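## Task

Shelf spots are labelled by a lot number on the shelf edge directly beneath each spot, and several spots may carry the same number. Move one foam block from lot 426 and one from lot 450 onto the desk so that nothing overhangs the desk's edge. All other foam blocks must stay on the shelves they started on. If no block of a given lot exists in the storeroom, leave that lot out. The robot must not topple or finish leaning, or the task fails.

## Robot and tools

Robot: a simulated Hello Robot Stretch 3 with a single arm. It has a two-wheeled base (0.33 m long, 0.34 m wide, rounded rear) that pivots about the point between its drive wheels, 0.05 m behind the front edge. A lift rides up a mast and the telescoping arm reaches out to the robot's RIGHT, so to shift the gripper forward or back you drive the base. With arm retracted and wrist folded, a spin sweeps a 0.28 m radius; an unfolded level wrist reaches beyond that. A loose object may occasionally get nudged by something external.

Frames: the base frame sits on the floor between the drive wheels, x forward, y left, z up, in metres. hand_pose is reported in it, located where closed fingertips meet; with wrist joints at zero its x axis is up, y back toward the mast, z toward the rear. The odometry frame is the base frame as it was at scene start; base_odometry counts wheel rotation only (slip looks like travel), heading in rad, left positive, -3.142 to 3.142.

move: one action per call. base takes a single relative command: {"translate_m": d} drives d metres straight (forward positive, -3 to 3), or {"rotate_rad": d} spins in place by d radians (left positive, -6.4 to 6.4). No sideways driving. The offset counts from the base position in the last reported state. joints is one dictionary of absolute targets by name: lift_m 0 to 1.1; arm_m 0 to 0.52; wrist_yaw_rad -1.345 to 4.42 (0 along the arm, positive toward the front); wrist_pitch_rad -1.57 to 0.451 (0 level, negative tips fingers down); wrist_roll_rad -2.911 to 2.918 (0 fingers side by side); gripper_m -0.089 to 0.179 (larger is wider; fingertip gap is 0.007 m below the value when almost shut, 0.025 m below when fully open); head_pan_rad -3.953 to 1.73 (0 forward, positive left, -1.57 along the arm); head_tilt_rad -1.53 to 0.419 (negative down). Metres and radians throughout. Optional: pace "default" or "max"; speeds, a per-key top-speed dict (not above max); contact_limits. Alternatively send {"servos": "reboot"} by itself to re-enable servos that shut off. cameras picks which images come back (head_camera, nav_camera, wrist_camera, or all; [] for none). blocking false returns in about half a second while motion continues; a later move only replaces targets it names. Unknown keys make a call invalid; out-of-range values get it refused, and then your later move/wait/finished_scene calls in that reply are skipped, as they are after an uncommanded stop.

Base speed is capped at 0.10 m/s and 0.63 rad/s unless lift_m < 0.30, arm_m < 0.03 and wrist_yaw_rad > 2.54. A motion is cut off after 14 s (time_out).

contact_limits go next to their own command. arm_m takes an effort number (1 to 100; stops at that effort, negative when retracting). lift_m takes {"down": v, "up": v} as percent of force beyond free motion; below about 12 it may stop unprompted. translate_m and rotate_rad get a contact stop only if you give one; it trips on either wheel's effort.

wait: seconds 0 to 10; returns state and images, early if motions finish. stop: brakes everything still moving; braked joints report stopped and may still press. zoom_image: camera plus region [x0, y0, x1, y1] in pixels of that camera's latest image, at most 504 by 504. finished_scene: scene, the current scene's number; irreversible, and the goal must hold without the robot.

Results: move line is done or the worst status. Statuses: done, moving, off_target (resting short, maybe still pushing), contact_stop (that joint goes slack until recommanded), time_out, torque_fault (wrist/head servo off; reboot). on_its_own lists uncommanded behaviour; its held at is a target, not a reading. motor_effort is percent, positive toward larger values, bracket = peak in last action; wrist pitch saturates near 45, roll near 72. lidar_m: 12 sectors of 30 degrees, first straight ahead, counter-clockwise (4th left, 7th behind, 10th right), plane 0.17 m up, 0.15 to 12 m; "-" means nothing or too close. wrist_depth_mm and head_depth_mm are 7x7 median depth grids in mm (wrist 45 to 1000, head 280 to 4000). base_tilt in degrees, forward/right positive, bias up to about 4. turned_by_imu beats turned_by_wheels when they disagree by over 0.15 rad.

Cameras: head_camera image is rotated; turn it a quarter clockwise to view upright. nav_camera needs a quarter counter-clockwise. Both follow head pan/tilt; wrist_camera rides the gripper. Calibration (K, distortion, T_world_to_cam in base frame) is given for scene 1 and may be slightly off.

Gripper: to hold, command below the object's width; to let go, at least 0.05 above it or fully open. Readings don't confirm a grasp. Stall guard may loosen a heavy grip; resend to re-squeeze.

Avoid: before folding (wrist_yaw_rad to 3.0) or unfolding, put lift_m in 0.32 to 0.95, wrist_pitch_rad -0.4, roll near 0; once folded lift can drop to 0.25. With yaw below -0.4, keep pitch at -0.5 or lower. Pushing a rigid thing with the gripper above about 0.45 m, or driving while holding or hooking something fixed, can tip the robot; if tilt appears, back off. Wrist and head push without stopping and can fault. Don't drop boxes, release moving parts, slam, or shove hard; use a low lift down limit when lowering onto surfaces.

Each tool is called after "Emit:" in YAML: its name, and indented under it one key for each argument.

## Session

Emit:
move:
  joints: {"head_pan_rad":-1.0,"head_tilt_rad":-0.4}

Emit:
move:
  joints: {"head_pan_rad":1.0,"head_tilt_rad":-0.4}
  cameras: ["head_camera","nav_camera"]

Emit:
move:
  joints: {"head_pan_rad":-3.1,"head_tilt_rad":-0.4}
  cameras: ["head_camera","nav_camera"]

Scene clock: 1.07 s.
move: done
base_odometry: x=+0.000 y=+0.000 heading=+0.000
turned_by_wheels: +0.000
turned_by_imu: +0.000
base_tilt: forward=-0.4 right=-1.2
lidar_m: 0.85 0.77 0.78 0.96 1.17 1.17 1.57 1.48 1.13 1.38 3.09 1.31
head_depth_mm: 2777 2839 3011 1897 2191 1796 1420 / 2743 2884 3120 3280 2412 1784 1408 / 2717 2862 3097 3255 2387 1784 1408 / 2658 2821 3008 3171 2377 1778 1406 / 2656 2811 3011 3188 2369 1755 1391 / 2552 2696 2931 3055 2339 1752 1392 / 2581 2692 2880 3077 2327 1733 1384
base_status: not commanded
joint_positions: lift_m=+0.306 arm_m=+0.001 wrist_yaw_rad=+2.853 wrist_pitch_rad=-0.337 wrist_roll_rad=+0.000 gripper_m=+0.037 head_pan_rad=-1.025 head_tilt_rad=-0.405
joint_status: all done
measured_speeds: all 0
motor_effort: left_wheel=+0.0(0.5) right_wheel=-0.1(1.0) lift_m=+27.1(27.3) arm_m=-8.2(8.4) wrist_yaw_rad=+0.1(2.2) wrist_pitch_rad=+2.2(2.2) wrist_roll_rad=+0.0(0.3) gripper_m=+0.4(1.0) head_pan_rad=+1.1(6.0) head_tilt_rad=-2.0(7.0)
hand_pose: x=+0.0453 y=+0.0786 z=+0.3376 quat_wxyz=(+0.218, +0.707, +0.017, +0.673) (m; base frame)
wrist_depth_mm: 133 - - - - - - / 136 - - - - - - / 145 - - - - - - / 155 186 888 868 831 - - / 170 181 730 669 663 679 658 / 573 193 126 568 129 569 570 / 498 205 315 498 488 497 496
pictures: head_camera (sideways), nav_camera (sideways), wrist_camera
camera_calibration:
head_camera: T_world_to_cam=[[-0.218509, 0.27079, -0.937511, 1.23685], [0.870586, 0.488103, -0.0619277, 0.0749656], [0.440832, -0.829716, -0.342401, 0.398517], [0, 0, 0, 1]] pos_world=[0.0293197, -0.0408615, 1.30065]
nav_camera: T_world_to_cam=[[0.206395, -0.307045, 0.929045, -1.16731], [-0.846477, -0.532288, 0.012133, 0.0395462], [0.490794, -0.788919, -0.369767, 0.431515], [0, 0, 0, 1]] pos_world=[0.0626159, 0.00306505, 1.24356]
wrist_camera: T_world_to_cam=[[0.968732, -0.247103, -0.0223289, -0.0102512], [-0.145362, -0.492322, -0.858189, 0.367545], [0.201068, 0.834601, -0.512847, 0.26461], [0, 0, 0, 1]] pos_world=[0.0101531, -0.0424262, 0.450899]

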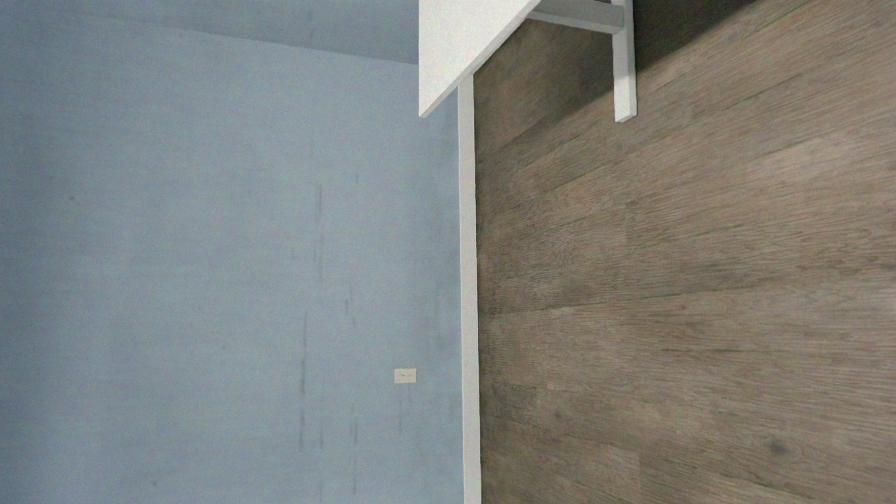

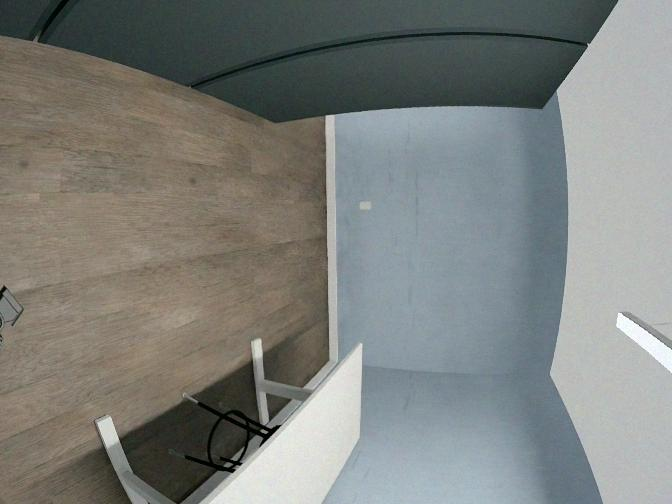

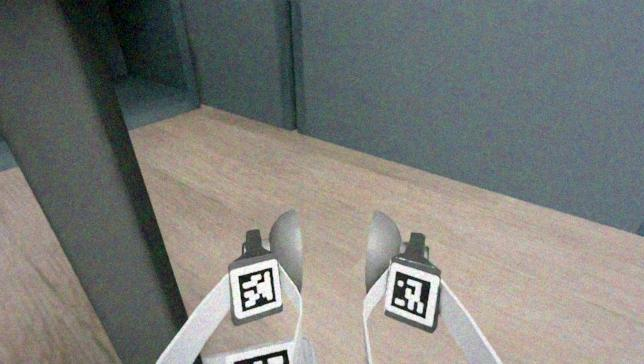

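Scene clock: 2.43 s.
move: done
base_odometry: x=+0.000 y=+0.000 heading=+0.000
turned_by_wheels: +0.000
turned_by_imu: +0.000
base_tilt: forward=-0.3 right=-1.2
lidar_m: 0.85 0.77 0.78 0.96 1.17 1.17 1.57 1.48 1.13 1.37 3.10 1.31
head_depth_mm: 607 639 679 720 771 829 889 / 627 664 706 753 802 863 932 / 650 688 733 781 841 907 986 / 675 714 764 820 882 956 1047 / 699 743 796 856 926 1008 1104 / 726 777 833 897 977 1068 1175 / 757 814 872 947 1035 1139 1265
base_status: not commanded
joint_positions: lift_m=+0.306 arm_m=+0.001 wrist_yaw_rad=+2.853 wrist_pitch_rad=-0.337 wrist_roll_rad=+0.000 gripper_m=+0.037 head_pan_rad=+1.039 head_tilt_rad=-0.405
joint_status: all done
measured_speeds: translate_m=+0.000 rotate_rad=+0.000 lift_m=+0.000 arm_m=+0.000 wrist_yaw_rad=+0.000 wrist_pitch_rad=+0.000 wrist_roll_rad=+0.000 head_pan_rad=-0.024 head_tilt_rad=+0.000
motor_effort: left_wheel=+0.2(0.5) right_wheel=+0.4(1.2) lift_m=+26.8(26.9) arm_m=-11.9(12.4) wrist_yaw_rad=-1.0(2.2) wrist_pitch_rad=+2.1(2.1) wrist_roll_rad=+0.2(0.3) gripper_m=+0.7(0.9) head_pan_rad=-3.0(5.0) head_tilt_rad=+3.6(3.6)
hand_pose: x=+0.0453 y=+0.0786 z=+0.3376 quat_wxyz=(+0.218, +0.707, +0.017, +0.673) (m; base frame)
wrist_depth_mm: 134 - - - - - - / 136 - - - - - - / 145 - - - - - - / 155 186 880 859 829 - - / 169 181 720 672 675 686 659 / 572 192 126 561 129 570 571 / 504 204 315 504 483 489 495
pictures: head_camera (sideways), nav_camera (sideways)
camera_calibration:
head_camera: T_world_to_cam=[[-0.134907, -0.320775, -0.937498, 1.23632], [-0.842401, 0.535281, -0.0619302, 0.0853844], [0.521691, 0.781394, -0.342435, 0.398074], [0, 0, 0, 1]] pos_world=[0.0310446, 0.0398244, 1.30065]
nav_camera: T_world_to_cam=[[0.172589, 0.327232, 0.929049, -1.16712], [0.869837, -0.49319, 0.0121238, 0.02913], [0.462166, 0.806029, -0.369758, 0.431641], [0, 0, 0, 1]] pos_world=[-0.0233957, 0.0483715, 1.24356]

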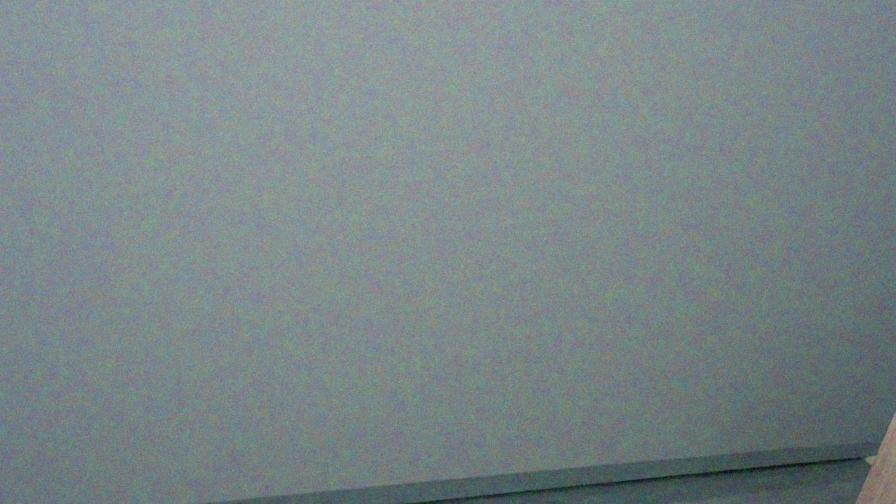

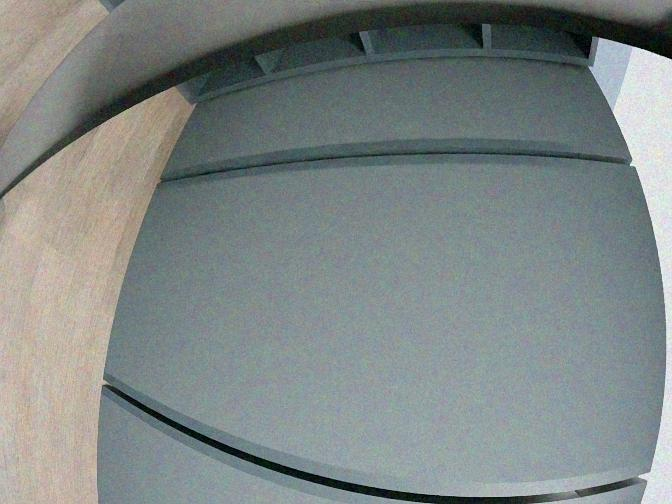

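Scene clock: 5.70 s.
move: done
base_odometry: x=+0.000 y=+0.000 heading=+0.000
turned_by_wheels: +0.000
turned_by_imu: +0.000
base_tilt: forward=-0.3 right=-1.3
lidar_m: 0.84 0.77 0.78 0.96 1.17 1.16 1.57 1.48 1.13 1.38 3.10 1.31
head_depth_mm: 1452 1563 1678 1811 1633 1701 1430 / 1337 1430 1536 1703 1815 1691 1428 / 1726 1864 1994 2112 2093 1772 1414 / 1609 1716 1856 2002 2130 1782 1403 / 1476 1571 1679 1808 1950 1761 1399 / 1377 1452 1543 1653 1778 1750 1396 / 1289 1356 1440 1533 1634 1688 1383
base_status: not commanded
joint_positions: lift_m=+0.306 arm_m=+0.001 wrist_yaw_rad=+2.853 wrist_pitch_rad=-0.337 wrist_roll_rad=+0.000 gripper_m=+0.037 head_pan_rad=-3.108 head_tilt_rad=-0.400
joint_status: all done
measured_speeds: translate_m=+0.000 rotate_rad=+0.000 lift_m=+0.000 arm_m=+0.000 wrist_yaw_rad=+0.000 wrist_pitch_rad=+0.000 wrist_roll_rad=+0.000 head_pan_rad=+0.024 head_tilt_rad=+0.000
motor_effort: left_wheel=-0.2(0.8) right_wheel=+0.1(1.5) lift_m=+27.1(27.1) arm_m=-11.9(13.0) wrist_yaw_rad=-1.6(1.9) wrist_pitch_rad=+2.1(2.2) wrist_roll_rad=+0.1(0.3) gripper_m=+1.2(1.2) head_pan_rad=+3.3(5.5) head_tilt_rad=+4.8(9.1)
hand_pose: x=+0.0453 y=+0.0786 z=+0.3376 quat_wxyz=(+0.218, +0.707, +0.017, +0.673) (m; base frame)
wrist_depth_mm: 133 - - - - - - / 136 - - - - - - / 144 - - - - - - / 155 186 872 873 826 - - / 170 180 732 670 662 686 657 / 572 193 126 559 129 570 571 / 504 205 313 496 484 494 493
pictures: head_camera (sideways), nav_camera (sideways)
camera_calibration:
head_camera: T_world_to_cam=[[0.338602, 0.0576145, -0.939164, 1.23568], [-0.00158991, -0.998087, -0.0618024, 0.0801434], [-0.940928, 0.0224196, -0.337863, 0.401039], [0, 0, 0, 1]] pos_world=[-0.0409288, -0.000194292, 1.30096]
nav_camera: T_world_to_cam=[[-0.36422, -0.0291939, 0.930855, -1.16619], [-0.048931, 0.998728, 0.012177, 0.0345877], [-0.930027, -0.0411126, -0.365185, 0.43419], [0, 0, 0, 1]] pos_world=[-0.0192477, -0.0507384, 1.24369]

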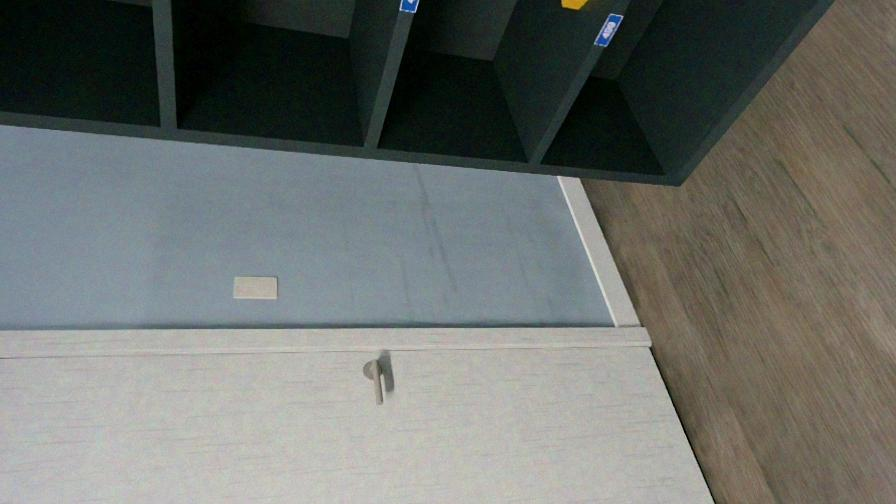

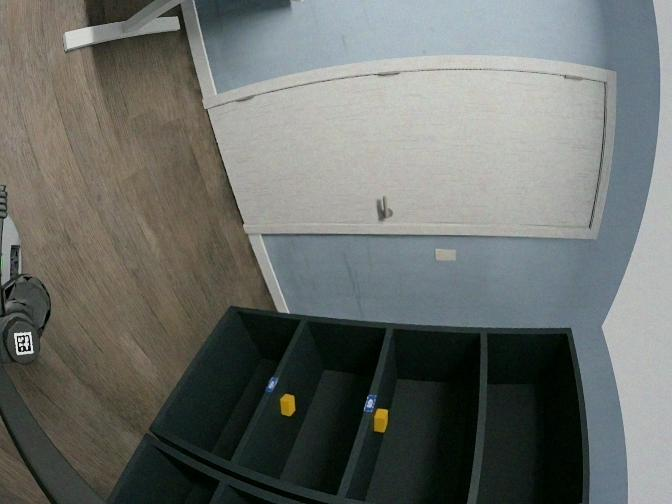

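Emit:
move:
  joints: {"head_pan_rad":-3.5,"head_tilt_rad":-0.35}

Emit:
zoom_image:
  camera: "head_camera"
  region: [300, 0, 600, 300]

Emit:
move:
  joints: {"head_pan_rad":0.1,"head_tilt_rad":-0.3}
  cameras: ["head_camera","nav_camera"]

Scene clock: 13.80 s.
move: done
base_odometry: x=+0.000 y=+0.000 heading=+0.000
turned_by_wheels: +0.000
turned_by_imu: +0.000
base_tilt: forward=-0.3 right=-1.1
lidar_m: 0.84 0.77 0.78 0.96 1.17 1.16 1.58 1.48 1.13 1.38 3.09 1.31
head_depth_mm: 1353 1378 1213 1130 1188 1289 1360 / 1422 1476 1571 1580 1592 1658 1397 / 1504 1555 1662 1712 1580 1774 1452 / 1586 1643 1756 1849 1669 1767 1471 / 1542 1566 1721 1786 1780 1772 1460 / 1355 1445 1519 1642 1747 1763 1457 / 1703 1777 1850 1933 2020 1867 1460
base_status: not commanded
joint_positions: lift_m=+0.306 arm_m=+0.001 wrist_yaw_rad=+2.853 wrist_pitch_rad=-0.337 wrist_roll_rad=+0.000 gripper_m=+0.037 head_pan_rad=-3.505 head_tilt_rad=-0.348
joint_status: all done
measured_speeds: all 0
motor_effort: left_wheel=+0.1(0.9) right_wheel=+0.6(1.2) lift_m=+26.4(27.0) arm_m=-11.8(12.8) wrist_yaw_rad=+0.3(1.3) wrist_pitch_rad=+2.1(2.1) wrist_roll_rad=+0.1(0.3) gripper_m=+0.5(1.0) head_pan_rad=-1.5(4.5) head_tilt_rad=+5.1(8.0)
hand_pose: x=+0.0453 y=+0.0786 z=+0.3376 quat_wxyz=(+0.218, +0.707, +0.017, +0.673) (m; base frame)
wrist_depth_mm: 134 - - - - - - / 136 - - - - - - / 144 - - - - - - / 155 186 877 869 817 - - / 169 181 728 678 669 681 659 / 573 193 126 559 128 576 568 / 508 205 313 498 480 494 491
pictures: head_camera (sideways), nav_camera (sideways), wrist_camera
camera_calibration:
head_camera: T_world_to_cam=[[0.288616, -0.060355, -0.955541, 1.25737], [-0.390465, -0.918666, -0.0599122, 0.0799828], [-0.874207, 0.390397, -0.288709, 0.336637], [0, 0, 0, 1]] pos_world=[-0.0373772, 0.0179442, 1.30345]
nav_camera: T_world_to_cam=[[-0.301653, 0.0966534, 0.948506, -1.18966], [0.341771, 0.939694, 0.0129379, 0.0313064], [-0.890055, 0.328075, -0.316495, 0.370567], [0, 0, 0, 1]] pos_world=[-0.0397381, -0.0360078, 1.24528]
wrist_camera: T_world_to_cam=[[0.968732, -0.247103, -0.0223289, -0.0102512], [-0.145362, -0.492322, -0.858189, 0.367545], [0.201068, 0.834601, -0.512847, 0.26461], [0, 0, 0, 1]] pos_world=[0.0101531, -0.0424262, 0.450899]

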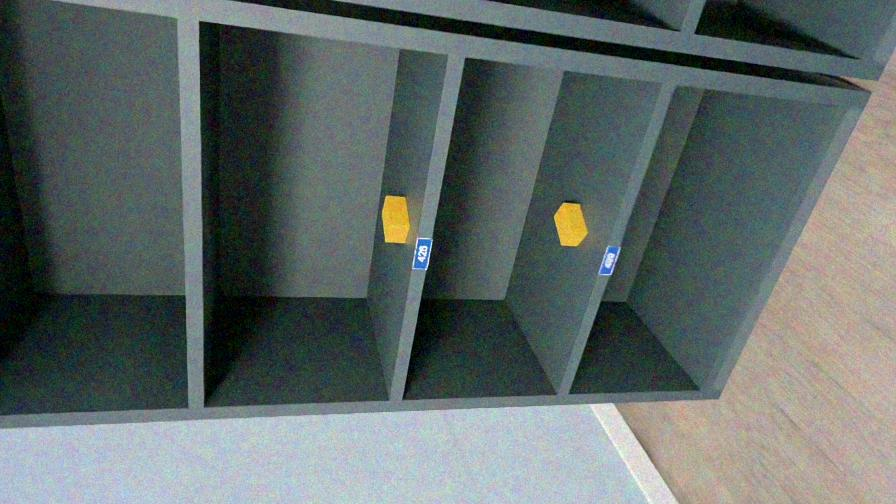

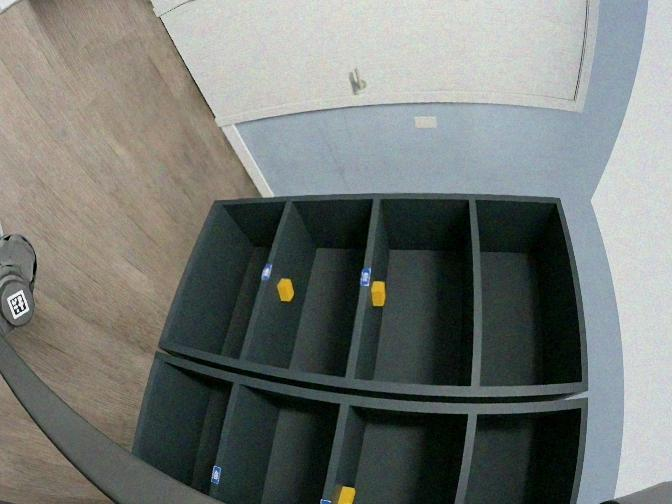

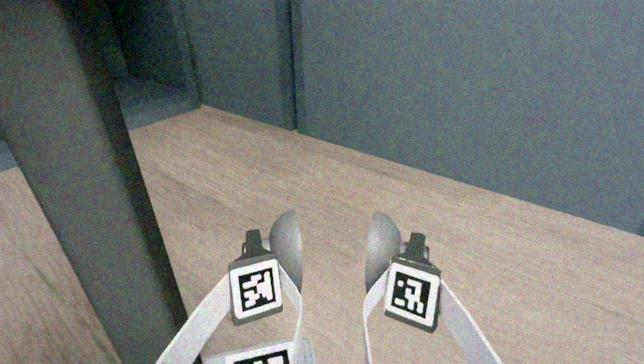

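Scaled by 1.680 from the camera's 896x504 image, which has a finer 1280x720 frame.

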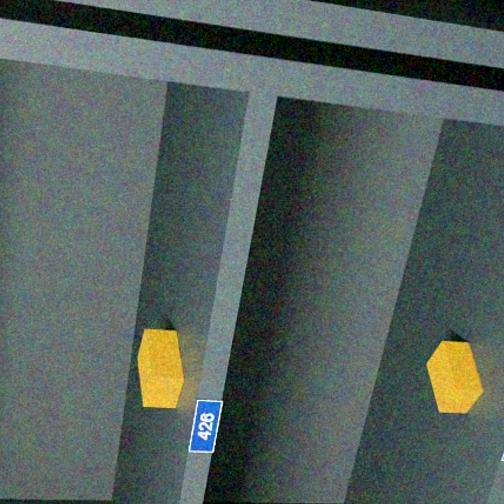

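Scene clock: 16.90 s.
move: done
base_odometry: x=+0.000 y=+0.000 heading=+0.000
turned_by_wheels: +0.000
turned_by_imu: +0.000
base_tilt: forward=-0.2 right=-1.1
lidar_m: 0.84 0.77 0.78 0.96 1.17 1.16 1.58 1.48 1.13 1.37 3.09 1.31
head_depth_mm: 971 1027 1102 1183 1277 1395 1470 / 895 948 1005 1067 1153 1237 1341 / 831 877 925 982 1050 1120 1201 / 775 812 854 907 962 1018 1089 / 726 761 795 842 887 935 995 / 683 713 745 780 823 876 923 / 652 674 702 731 769 804 851
base_status: not commanded
joint_positions: lift_m=+0.306 arm_m=+0.001 wrist_yaw_rad=+2.853 wrist_pitch_rad=-0.337 wrist_roll_rad=+0.000 gripper_m=+0.037 head_pan_rad=+0.108 head_tilt_rad=-0.298
joint_status: all done
measured_speeds: translate_m=+0.000 rotate_rad=+0.000 lift_m=+0.000 arm_m=+0.000 wrist_yaw_rad=+0.000 wrist_pitch_rad=+0.000 wrist_roll_rad=+0.000 head_pan_rad=-0.024 head_tilt_rad=+0.000
motor_effort: left_wheel=-0.2(0.6) right_wheel=+0.8(1.3) lift_m=+26.6(26.9) arm_m=-11.9(12.8) wrist_yaw_rad=-0.6(1.5) wrist_pitch_rad=+2.0(2.1) wrist_roll_rad=-0.1(0.3) gripper_m=+0.4(1.0) head_pan_rad=-3.2(6.9) head_tilt_rad=+1.1(8.0)
hand_pose: x=+0.0453 y=+0.0786 z=+0.3376 quat_wxyz=(+0.218, +0.707, +0.017, +0.673) (m; base frame)
wrist_depth_mm: 134 - - - - - - / 136 - - - - - - / 145 - - - - - - / 156 186 885 870 814 - - / 170 181 720 668 664 683 657 / 573 193 126 561 129 572 572 / 505 205 314 497 479 496 493
pictures: head_camera (sideways), nav_camera (sideways)
camera_calibration:
head_camera: T_world_to_cam=[[-0.236463, -0.0721961, -0.968955, 1.27806], [-0.066949, 0.996076, -0.0578787, 0.0753721], [0.969331, 0.0511844, -0.240369, 0.262543], [0, 0, 0, 1]] pos_world=[0.0527678, 0.00375617, 1.30585]
nav_camera: T_world_to_cam=[[0.264884, 0.0458971, 0.963187, -1.21223], [0.122156, -0.992416, 0.013696, 0.0316338], [0.956512, 0.114031, -0.268482, 0.296822], [0, 0, 0, 1]] pos_world=[0.0333223, 0.0531847, 1.24686]

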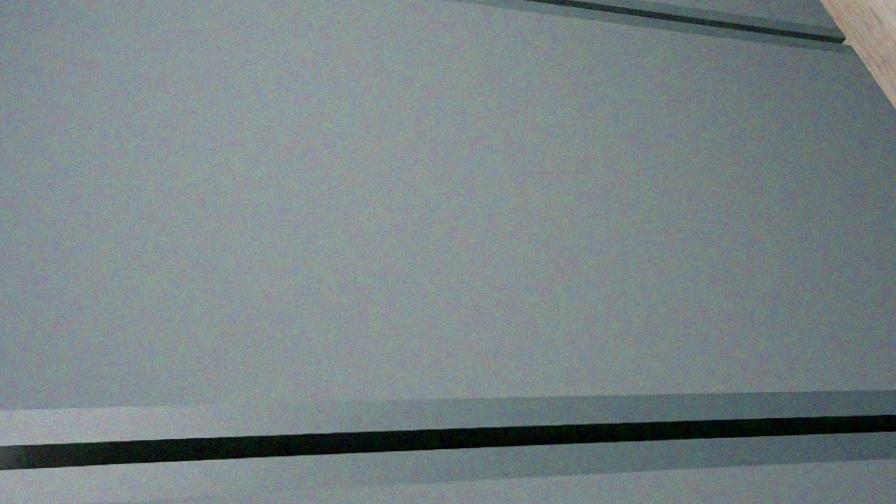

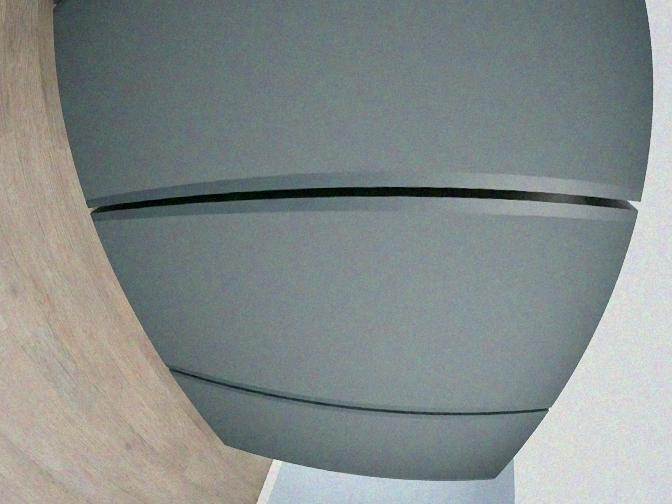

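Emit:
move:
  joints: {"head_pan_rad":-3.95,"head_tilt_rad":-0.4}
  cameras: ["head_camera","nav_camera"]

Emit:
zoom_image:
  camera: "head_camera"
  region: [350, 0, 850, 504]

Scene clock: 26.53 s.
move: done
base_odometry: x=+0.000 y=+0.000 heading=+0.000
turned_by_wheels: +0.000
turned_by_imu: +0.000
base_tilt: forward=-0.3 right=-1.2
lidar_m: 0.84 0.77 0.78 0.96 1.17 1.16 1.57 1.48 1.13 1.38 3.08 1.31
head_depth_mm: - - - - - - - / - - - - - - - / 1349 1434 1527 1646 - - - / 1336 1363 1509 1638 1494 1671 1408 / 995 1060 1135 1220 1316 1432 1393 / 1377 1463 1536 1680 1555 1641 1388 / 1385 1474 1550 1709 1548 1640 1375
base_status: not commanded
joint_positions: lift_m=+0.306 arm_m=+0.001 wrist_yaw_rad=+2.853 wrist_pitch_rad=-0.337 wrist_roll_rad=+0.000 gripper_m=+0.037 head_pan_rad=-3.958 head_tilt_rad=-0.402
joint_status: all done
measured_speeds: translate_m=+0.000 rotate_rad=+0.000 lift_m=+0.000 arm_m=+0.000 wrist_yaw_rad=+0.000 wrist_pitch_rad=+0.000 wrist_roll_rad=+0.000 head_pan_rad=+0.024 head_tilt_rad=+0.000
motor_effort: left_wheel=-0.2(0.7) right_wheel=-0.1(1.2) lift_m=+26.6(27.2) arm_m=-11.6(12.5) wrist_yaw_rad=-1.0(1.8) wrist_pitch_rad=+2.1(2.1) wrist_roll_rad=-0.3(0.3) gripper_m=+0.3(1.2) head_pan_rad=+3.7(6.7) head_tilt_rad=+1.2(6.9)
hand_pose: x=+0.0453 y=+0.0786 z=+0.3376 quat_wxyz=(+0.218, +0.707, +0.017, +0.673) (m; base frame)
wrist_depth_mm: 133 - - - - - - / 136 - - - - - - / 145 - - - - - - / 156 186 880 870 831 - - / 169 181 731 667 661 683 660 / 572 193 126 562 129 576 571 / 506 204 316 502 483 492 494
pictures: head_camera (sideways), nav_camera (sideways)
camera_calibration:
head_camera: T_world_to_cam=[[0.268106, -0.217877, -0.938429, 1.23508], [-0.750828, -0.657598, -0.0618332, 0.0846953], [-0.603636, 0.721176, -0.339894, 0.401564], [0, 0, 0, 1]] pos_world=[-0.0251408, 0.0351914, 1.30076]
nav_camera: T_world_to_cam=[[-0.263753, 0.255884, 0.930031, -1.16568], [0.718021, 0.695915, 0.0121576, 0.0299982], [-0.644112, 0.670988, -0.36728, 0.435147], [0, 0, 0, 1]] pos_world=[-0.0487084, -0.0145758, 1.24358]

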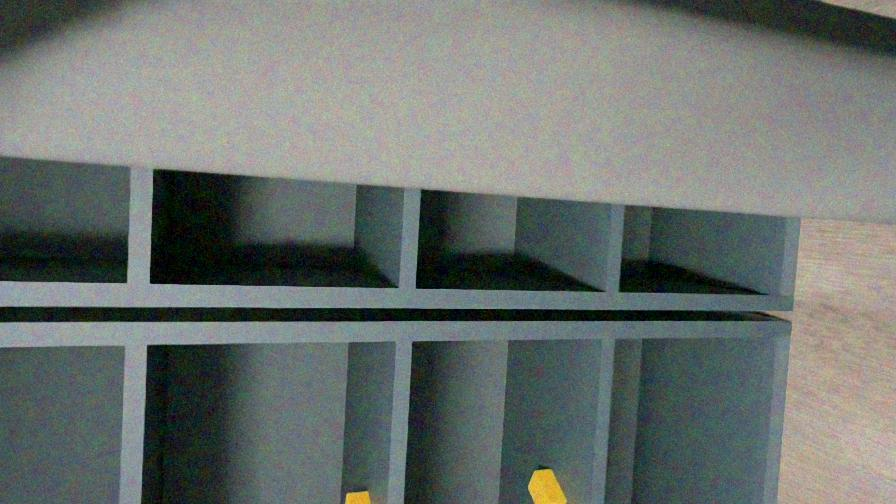

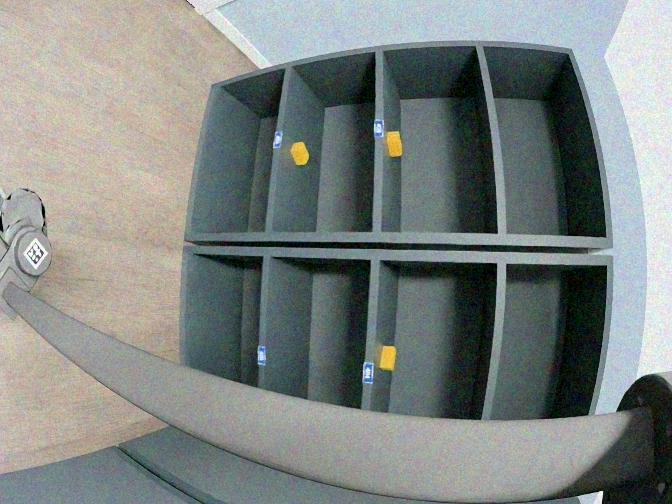

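Scaled by 1.000.

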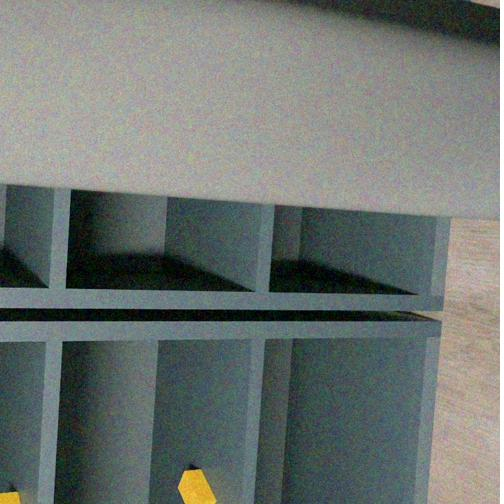

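Emit:
zoom_image:
  camera: "nav_camera"
  region: [240, 320, 310, 390]

Emit:
zoom_image:
  camera: "nav_camera"
  region: [340, 340, 400, 400]

Emit:
zoom_image:
  camera: "nav_camera"
  region: [260, 110, 320, 170]

Scaled by 7.200 from the camera's 672x504 image, which has a finer 792x594 frame.

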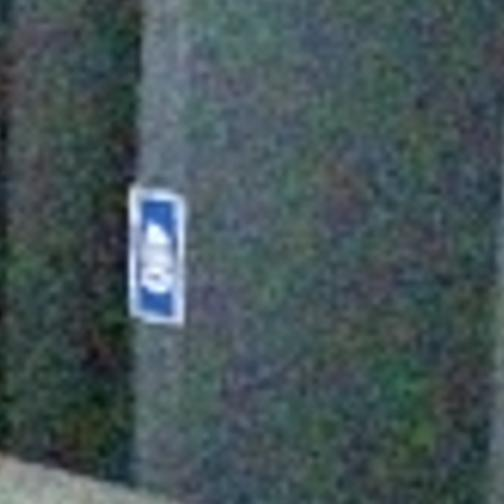

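Scaled by 8.400 from the camera's 672x504 image, which has a finer 792x594 frame.

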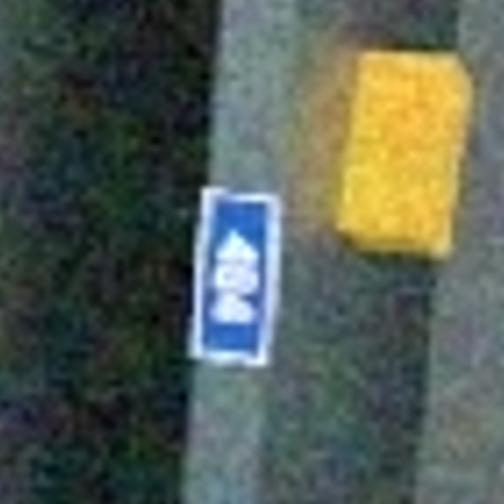

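Scaled by 8.400 from the camera's 672x504 image, which has a finer 792x594 frame.

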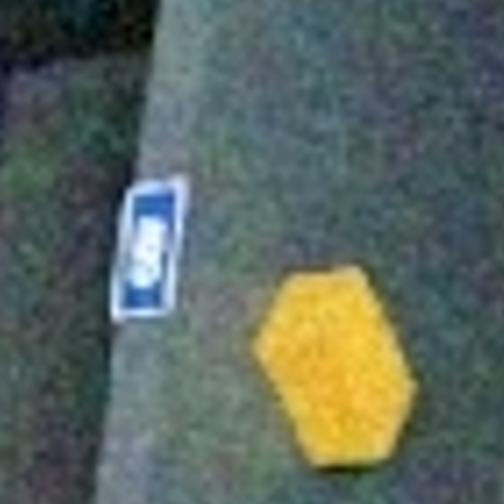

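Emit:
move:
  joints: {"lift_m":0.28}
  cameras: []

Emit:
move:
  base: {"translate_m":-0.98}
  joints: {"head_pan_rad":-1.57,"head_tilt_rad":-0.5}
  pace: "max"
  cameras: ["nav_camera"]

Emit:
move:
  base: {"rotate_rad":-2.675}
  pace: "max"
  cameras: ["head_camera","nav_camera"]

Scene clock: 65.37 s.
move: done
base_odometry: x=+0.000 y=+0.000 heading=+0.000
turned_by_wheels: +0.000
turned_by_imu: +0.000
base_tilt: forward=-0.4 right=-1.3
lidar_m: 0.84 0.77 0.78 0.96 1.18 1.16 1.57 1.48 1.13 1.38 3.10 1.31
head_depth_mm: - - - - - - - / - - - - - - - / 1349 1429 1516 1654 1519 - - / 1325 1247 1497 1624 1436 1608 1404 / 996 1077 1176 1233 1357 1487 1398 / 1383 1465 1552 1693 1567 1646 1390 / 1390 1485 1554 1710 1477 1636 1393
base_status: not commanded
joint_positions: lift_m=+0.280 arm_m=+0.001 wrist_yaw_rad=+2.853 wrist_pitch_rad=-0.338 wrist_roll_rad=+0.000 gripper_m=+0.037 head_pan_rad=-3.950 head_tilt_rad=-0.400
joint_status: all done
measured_speeds: all 0
motor_effort: left_wheel=-0.1(0.7) right_wheel=+0.5(1.2) lift_m=+24.3(26.3) arm_m=-11.1(12.2) wrist_yaw_rad=-0.1(1.5) wrist_pitch_rad=+2.1(2.2) wrist_roll_rad=+0.0(0.3) gripper_m=+0.8(0.9) head_pan_rad=+3.9(3.9) head_tilt_rad=+4.1(5.7)
hand_pose: x=+0.0453 y=+0.0786 z=+0.3111 quat_wxyz=(+0.218, +0.707, +0.018, +0.673) (m; base frame)
wrist_depth_mm: 133 - - - - - - / 136 - - - - - - / 144 - - - - - - / 155 186 825 808 796 766 - / 171 181 688 631 623 644 647 / 540 193 126 523 129 541 538 / 476 206 286 455 453 462 464
pictures: none
No camera images: "cameras" was empty.

Scene clock: 70.00 s.
move: done
base_odometry: x=-0.980 y=+0.000 heading=+0.000
turned_by_wheels: +0.000
turned_by_imu: -0.001
base_tilt: forward=-0.2 right=-1.2
lidar_m: 1.68 1.53 1.54 0.76 1.00 0.63 0.83 0.73 0.74 0.91 1.10 2.60
head_depth_mm: 707 749 790 835 885 942 1017 / 798 825 864 925 1001 1070 1159 / 888 945 1008 1082 1162 1258 1282 / 996 1068 1153 1253 1367 1470 1307 / 1132 1228 1348 1388 1644 1592 1298 / 1321 1453 1606 1306 1932 1541 1288 / 1561 1769 1879 1282 1263 1395 1287
base_status: done
joint_positions: lift_m=+0.280 arm_m=+0.001 wrist_yaw_rad=+2.853 wrist_pitch_rad=-0.338 wrist_roll_rad=+0.000 gripper_m=+0.037 head_pan_rad=-1.570 head_tilt_rad=-0.500
joint_status: all done
measured_speeds: all 0
motor_effort: left_wheel=-1.0(15.7) right_wheel=-8.8(13.7) lift_m=+27.7(30.2) arm_m=-11.4(12.2) wrist_yaw_rad=-0.3(2.2) wrist_pitch_rad=+2.1(2.3) wrist_roll_rad=+0.0(0.3) gripper_m=+0.3(1.0) head_pan_rad=-3.2(5.4) head_tilt_rad=-4.7(7.0)
hand_pose: x=+0.0453 y=+0.0786 z=+0.3111 quat_wxyz=(+0.218, +0.707, +0.018, +0.673) (m; base frame)
wrist_depth_mm: 134 961 - - - - - / 137 - - - - - - / 145 163 - - - - - / 156 167 786 814 802 805 790 / 167 179 683 627 622 646 640 / 521 193 126 531 129 539 537 / 477 206 287 455 459 469 463
pictures: nav_camera (sideways)
camera_calibration:
nav_camera: T_world_to_cam=[[0.0174895, -0.456095, 0.889759, -1.11488], [-0.999785, -0.0178522, 0.0105011, 0.0426404], [0.0110947, -0.889752, -0.45631, 0.547053], [0, 0, 0, 1]] pos_world=[0.0560606, -0.0209902, 1.24116]

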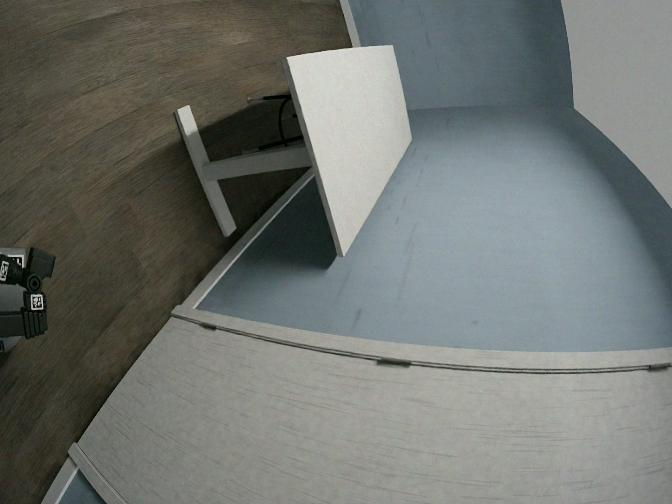

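Scene clock: 72.73 s.
move: done
base_odometry: x=-0.980 y=+0.000 heading=-2.674
turned_by_wheels: -2.675
turned_by_imu: -2.625
base_tilt: forward=-0.4 right=-1.0
lidar_m: 0.73 0.74 0.90 1.10 2.69 1.69 1.53 1.54 0.77 1.00 0.63 0.83
head_depth_mm: 834 936 987 739 1023 956 1026 / 857 942 1016 731 1174 954 1177 / 847 918 995 721 1190 951 1174 / 834 897 972 671 1165 918 1138 / 817 884 949 707 1137 944 832 / 803 864 930 698 1114 939 829 / 788 851 909 692 1098 933 804
base_status: done
joint_positions: lift_m=+0.280 arm_m=+0.001 wrist_yaw_rad=+2.853 wrist_pitch_rad=-0.338 wrist_roll_rad=+0.000 gripper_m=+0.037 head_pan_rad=-1.570 head_tilt_rad=-0.500
joint_status: not commanded
measured_speeds: all 0
motor_effort: left_wheel=+6.3(15.2) right_wheel=-8.6(14.5) lift_m=+24.2(28.2) arm_m=-12.4(13.2) wrist_yaw_rad=-0.6(1.8) wrist_pitch_rad=+2.1(2.4) wrist_roll_rad=-0.2(0.3) gripper_m=+0.1(1.1) head_pan_rad=-2.6(3.7) head_tilt_rad=-3.0(4.8)
hand_pose: x=+0.0453 y=+0.0786 z=+0.3111 quat_wxyz=(+0.218, +0.707, +0.018, +0.673) (m; base frame)
wrist_depth_mm: 134 - - - - - - / 136 - - - - - - / 145 - - - - 887 - / 155 186 824 817 812 806 - / 171 180 682 630 631 647 641 / 536 193 126 528 128 538 540 / 476 205 284 453 455 467 463
pictures: head_camera (sideways), nav_camera (sideways)
camera_calibration:
head_camera: T_world_to_cam=[[-0.0465126, 0.432731, -0.900322, 1.18733], [0.997499, -0.0278968, -0.0649413, 0.0780414], [-0.0532182, -0.901091, -0.430351, 0.516005], [0, 0, 0, 1]] pos_world=[0.00484064, -0.0466509, 1.29611]
nav_camera: T_world_to_cam=[[0.0172608, -0.456381, 0.889617, -1.1147], [-0.999794, -0.0173967, 0.0104739, 0.0426819], [0.0106963, -0.889614, -0.456587, 0.547424], [0, 0, 0, 1]] pos_world=[0.0560583, -0.0209882, 1.24115]

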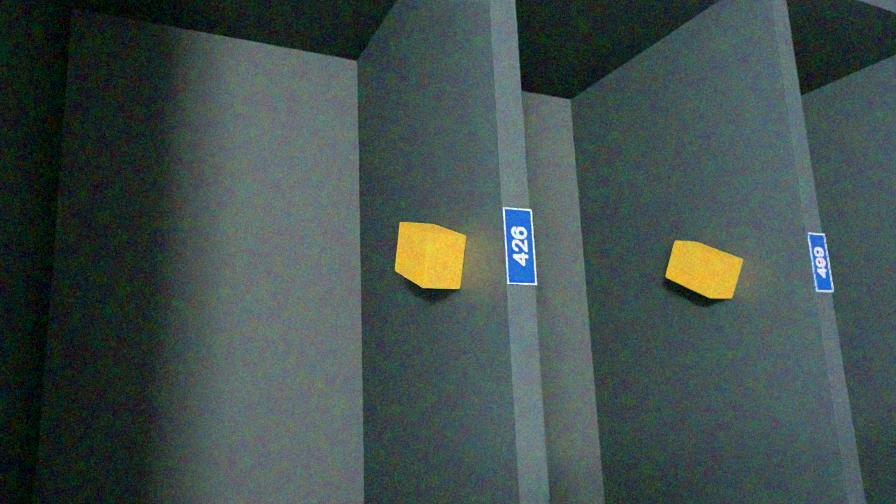

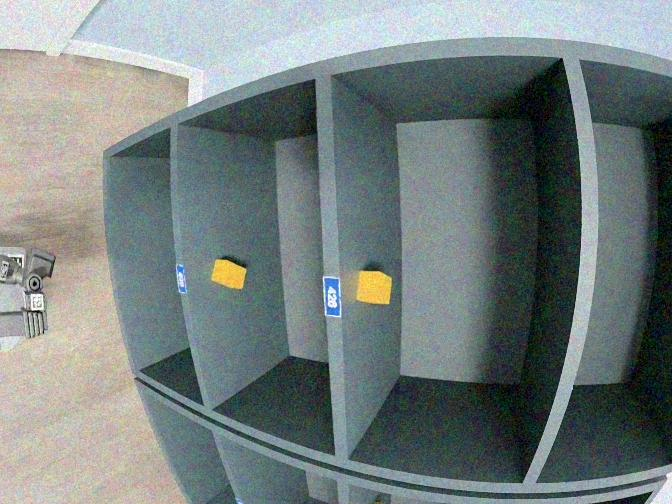

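Emit:
move:
  joints: {"lift_m":0.85,"wrist_pitch_rad":-0.4}
  pace: "max"
  cameras: []

Emit:
move:
  joints: {"lift_m":0.955,"wrist_yaw_rad":0,"gripper_m":0.15}
  pace: "max"
  cameras: []

Emit:
move:
  joints: {"arm_m":0.15,"wrist_pitch_rad":-0.23}
  cameras: ["wrist_camera","head_camera"]

Scene clock: 87.03 s.
move: done
base_odometry: x=-0.980 y=+0.000 heading=-2.674
turned_by_wheels: +0.000
turned_by_imu: +0.000
base_tilt: forward=-0.3 right=-1.3
lidar_m: 0.73 0.74 0.90 1.10 2.69 1.69 1.53 1.54 0.77 1.00 0.63 0.84
head_depth_mm: 833 941 984 740 1022 954 1024 / 857 938 1009 729 1180 962 1182 / 849 921 995 723 1191 955 1179 / 833 901 970 670 1164 918 1141 / 817 882 949 706 1134 946 833 / 802 868 926 697 1116 937 828 / 789 848 908 691 1100 930 806
base_status: not commanded
joint_positions: lift_m=+0.850 arm_m=+0.001 wrist_yaw_rad=+2.853 wrist_pitch_rad=-0.413 wrist_roll_rad=+0.000 gripper_m=+0.037 head_pan_rad=-1.570 head_tilt_rad=-0.500
joint_status: all done
measured_speeds: all 0
motor_effort: left_wheel=+6.1(6.9) right_wheel=-9.7(9.7) lift_m=+26.8(33.6) arm_m=-8.2(11.3) wrist_yaw_rad=-0.7(1.6) wrist_pitch_rad=+2.0(4.4) wrist_roll_rad=-0.1(0.4) gripper_m=+0.7(1.0) head_pan_rad=-1.9(2.9) head_tilt_rad=-1.1(3.2)
hand_pose: x=+0.0428 y=+0.0701 z=+0.8638 quat_wxyz=(+0.243, +0.705, +0.044, +0.664) (m; base frame)
wrist_depth_mm: 133 - - - - - - / 138 - - - - - - / 150 - - - - - - / 163 182 - - - - - / - 191 - - - - - / - 208 126 - 129 - - / - - 978 - - - -
pictures: none
No camera images: "cameras" was empty.

Scene clock: 88.80 s.
move: done
base_odometry: x=-0.980 y=+0.000 heading=-2.674
turned_by_wheels: +0.000
turned_by_imu: +0.000
base_tilt: forward=-0.3 right=-1.1
lidar_m: 0.73 0.74 0.90 1.10 2.69 1.70 1.53 1.54 0.77 1.00 0.63 0.83
head_depth_mm: 833 935 985 737 1024 - - / 856 937 1016 731 1174 418 - / 848 918 994 722 1185 - - / 833 905 969 671 1169 - - / 818 882 948 705 1140 885 834 / 801 863 931 696 1119 912 830 / 790 850 912 691 1099 932 804
base_status: not commanded
joint_positions: lift_m=+0.955 arm_m=+0.001 wrist_yaw_rad=+0.003 wrist_pitch_rad=-0.414 wrist_roll_rad=+0.000 gripper_m=+0.150 head_pan_rad=-1.570 head_tilt_rad=-0.500
joint_status: all done
measured_speeds: all 0
motor_effort: left_wheel=+6.3(6.6) right_wheel=-8.5(9.3) lift_m=+24.6(32.6) arm_m=-7.8(9.4) wrist_yaw_rad=-3.3(8.9) wrist_pitch_rad=+2.1(2.2) wrist_roll_rad=+0.2(0.3) gripper_m=+0.4(82.2) head_pan_rad=-1.6(2.4) head_tilt_rad=-0.2(1.9)
hand_pose: x=-0.0208 y=-0.3705 z=+0.9686 quat_wxyz=(+0.693, +0.147, -0.691, -0.145) (m; base frame)
wrist_depth_mm: - - - 377 - - - / - - - 314 - - - / - - - - - - - / - - - - - - - / - 146 - - - 142 - / - 126 - 657 - 124 - / - 118 - - - - 114
pictures: none
No camera images: "cameras" was empty.

Scene clock: 91.17 s.
move: done
base_odometry: x=-0.980 y=+0.000 heading=-2.674
turned_by_wheels: +0.000
turned_by_imu: +0.000
base_tilt: forward=-0.3 right=-1.1
lidar_m: 0.73 0.74 0.89 1.11 2.69 1.69 1.53 1.54 0.76 1.00 0.63 0.83
head_depth_mm: 834 938 994 787 - 907 1027 / 857 942 1011 835 - 899 1183 / 851 917 985 767 291 868 1168 / 831 898 972 664 327 865 1145 / 818 881 951 705 1127 939 836 / 804 864 930 698 1117 938 825 / 790 851 912 690 1097 933 802
base_status: not commanded
joint_positions: lift_m=+0.955 arm_m=+0.150 wrist_yaw_rad=+0.003 wrist_pitch_rad=-0.253 wrist_roll_rad=+0.000 gripper_m=+0.150 head_pan_rad=-1.570 head_tilt_rad=-0.500
joint_status: all done
measured_speeds: all 0
motor_effort: left_wheel=+6.3(6.6) right_wheel=-8.7(9.8) lift_m=+29.0(29.7) arm_m=+12.1(14.0) wrist_yaw_rad=-2.2(4.6) wrist_pitch_rad=+3.7(5.9) wrist_roll_rad=-0.2(0.3) gripper_m=+0.9(1.2) head_pan_rad=-1.3(2.1) head_tilt_rad=-0.2(1.0)
hand_pose: x=-0.0208 y=-0.5371 z=+1.0063 quat_wxyz=(+0.702, +0.090, -0.701, -0.088) (m; base frame)
wrist_depth_mm: - - - - - 599 - / - - - - - - - / - - - 284 - - - / - - - - - - - / - 145 - 198 - 141 - / - 126 - 205 - 124 - / - 119 - - - - 111
pictures: head_camera (sideways), wrist_camera
camera_calibration:
head_camera: T_world_to_cam=[[-0.0465126, 0.432731, -0.900322, 1.18733], [0.997499, -0.0278968, -0.0649413, 0.0780414], [-0.0532182, -0.901091, -0.430351, 0.516005], [0, 0, 0, 1]] pos_world=[0.00484064, -0.0466509, 1.29611]
wrist_camera: T_world_to_cam=[[-0.998874, -0.0435049, -0.0189239, -0.0184707], [-0.00210242, 0.439081, -0.898445, 1.17246], [0.0473959, -0.897394, -0.438678, 0.126689], [0, 0, 0, 1]] pos_world=[-0.0219894, -0.401921, 1.10862]

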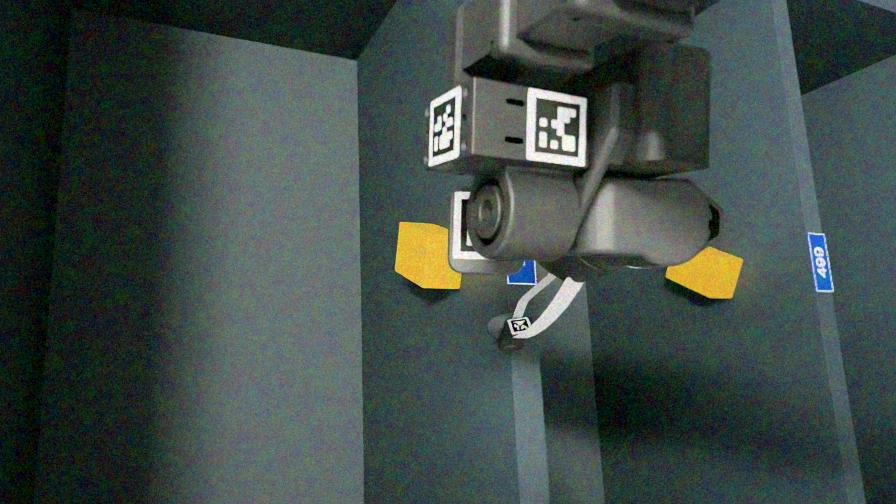

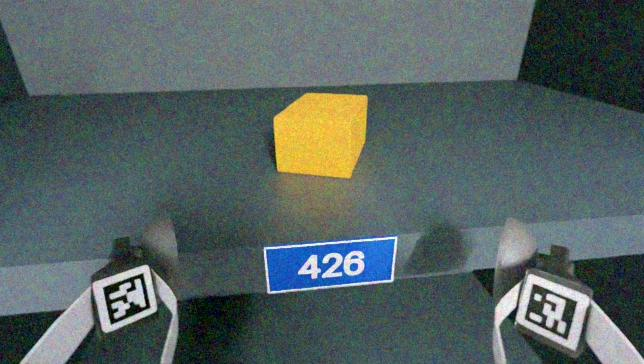

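Emit:
move:
  base: {"translate_m":0.013}
  cameras: []

Emit:
move:
  joints: {"arm_m":0.27}
  contact_limits: {"arm_m":35}
  cameras: ["wrist_camera"]

Scene clock: 97.60 s.
move: done
base_odometry: x=-0.992 y=-0.006 heading=-2.674
turned_by_wheels: +0.000
turned_by_imu: +0.000
base_tilt: forward=-0.2 right=-1.1
lidar_m: 0.72 0.72 0.88 1.10 2.71 1.71 1.54 1.56 0.77 1.00 0.62 0.82
head_depth_mm: 834 947 994 785 - 909 1052 / 858 939 1013 833 - 901 1177 / 845 917 990 767 291 867 1146 / 829 899 969 665 327 863 1141 / 814 881 946 707 1125 944 833 / 801 861 929 698 1113 936 829 / 787 848 909 691 1094 931 805
base_status: done
joint_positions: lift_m=+0.955 arm_m=+0.150 wrist_yaw_rad=+0.003 wrist_pitch_rad=-0.253 wrist_roll_rad=+0.000 gripper_m=+0.150 head_pan_rad=-1.570 head_tilt_rad=-0.500
joint_status: not commanded
measured_speeds: all 0
motor_effort: left_wheel=+7.5(10.2) right_wheel=+3.8(7.7) lift_m=+27.2(28.1) arm_m=+6.1(8.2) wrist_yaw_rad=-2.4(4.5) wrist_pitch_rad=+3.8(3.8) wrist_roll_rad=-0.1(0.3) gripper_m=+0.2(1.0) head_pan_rad=-0.5(1.3) head_tilt_rad=+1.3(2.1)
hand_pose: x=-0.0209 y=-0.5371 z=+1.0063 quat_wxyz=(+0.702, +0.090, -0.701, -0.088) (m; base frame)
wrist_depth_mm: - - - - - 590 - / - - - - - - - / - - - - - - - / - - - - - - - / - 146 - 196 200 142 - / - 126 - 203 210 124 - / - 118 - - - - 111
pictures: none
No camera images: "cameras" was empty.

Scene clock: 99.73 s.
move: done
base_odometry: x=-0.992 y=-0.006 heading=-2.674
turned_by_wheels: +0.000
turned_by_imu: +0.000
base_tilt: forward=-0.3 right=-1.2
lidar_m: 0.72 0.72 0.88 1.10 2.70 1.71 1.55 1.55 0.77 1.00 0.62 0.82
head_depth_mm: 833 949 998 325 - 968 1052 / 857 937 1010 368 1148 959 1176 / 845 918 984 378 1139 947 1150 / 828 897 967 399 1133 921 1137 / 816 879 946 702 1140 940 833 / 799 865 925 699 1117 939 828 / 786 848 911 689 1091 932 805
base_status: not commanded
joint_positions: lift_m=+0.955 arm_m=+0.270 wrist_yaw_rad=+0.003 wrist_pitch_rad=-0.240 wrist_roll_rad=+0.001 gripper_m=+0.150 head_pan_rad=-1.570 head_tilt_rad=-0.500
joint_status: all done
measured_speeds: all 0
motor_effort: left_wheel=+6.7(7.5) right_wheel=+3.5(4.6) lift_m=+25.6(27.5) arm_m=+13.5(15.3) wrist_yaw_rad=-2.7(4.1) wrist_pitch_rad=+1.4(3.8) wrist_roll_rad=-0.6(0.9) gripper_m=+0.2(0.9) head_pan_rad=-0.8(1.4) head_tilt_rad=+2.3(3.0)
contact_limits: arm_m 35 (drawing in: default 31, maximum 55; extending or still: default 39, maximum 69)
hand_pose: x=-0.0209 y=-0.6581 z=+1.0093 quat_wxyz=(+0.702, +0.086, -0.702, -0.084) (m; base frame)
wrist_depth_mm: - - - - - - 490 / - - - - - - - / - - - - - - - / - - - 168 169 - - / - 145 - 154 146 141 - / - 126 169 161 161 136 155 / 105 133 141 141 141 136 111
pictures: wrist_camera
camera_calibration:
wrist_camera: T_world_to_cam=[[-0.998876, -0.0429312, -0.020113, -0.0221396], [-0.000200629, 0.428067, -0.903747, 1.2264], [0.0474087, -0.902727, -0.427595, 0.0046795], [0, 0, 0, 1]] pos_world=[-0.0220905, -0.521707, 1.10991]

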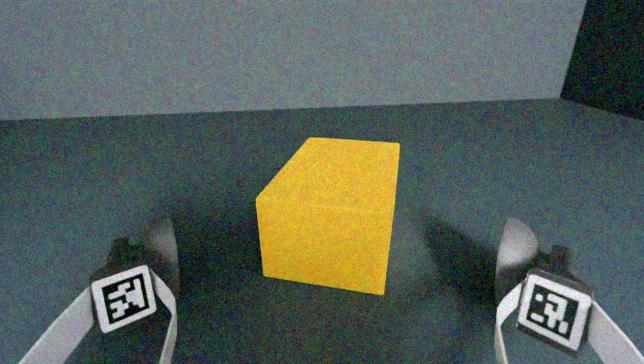

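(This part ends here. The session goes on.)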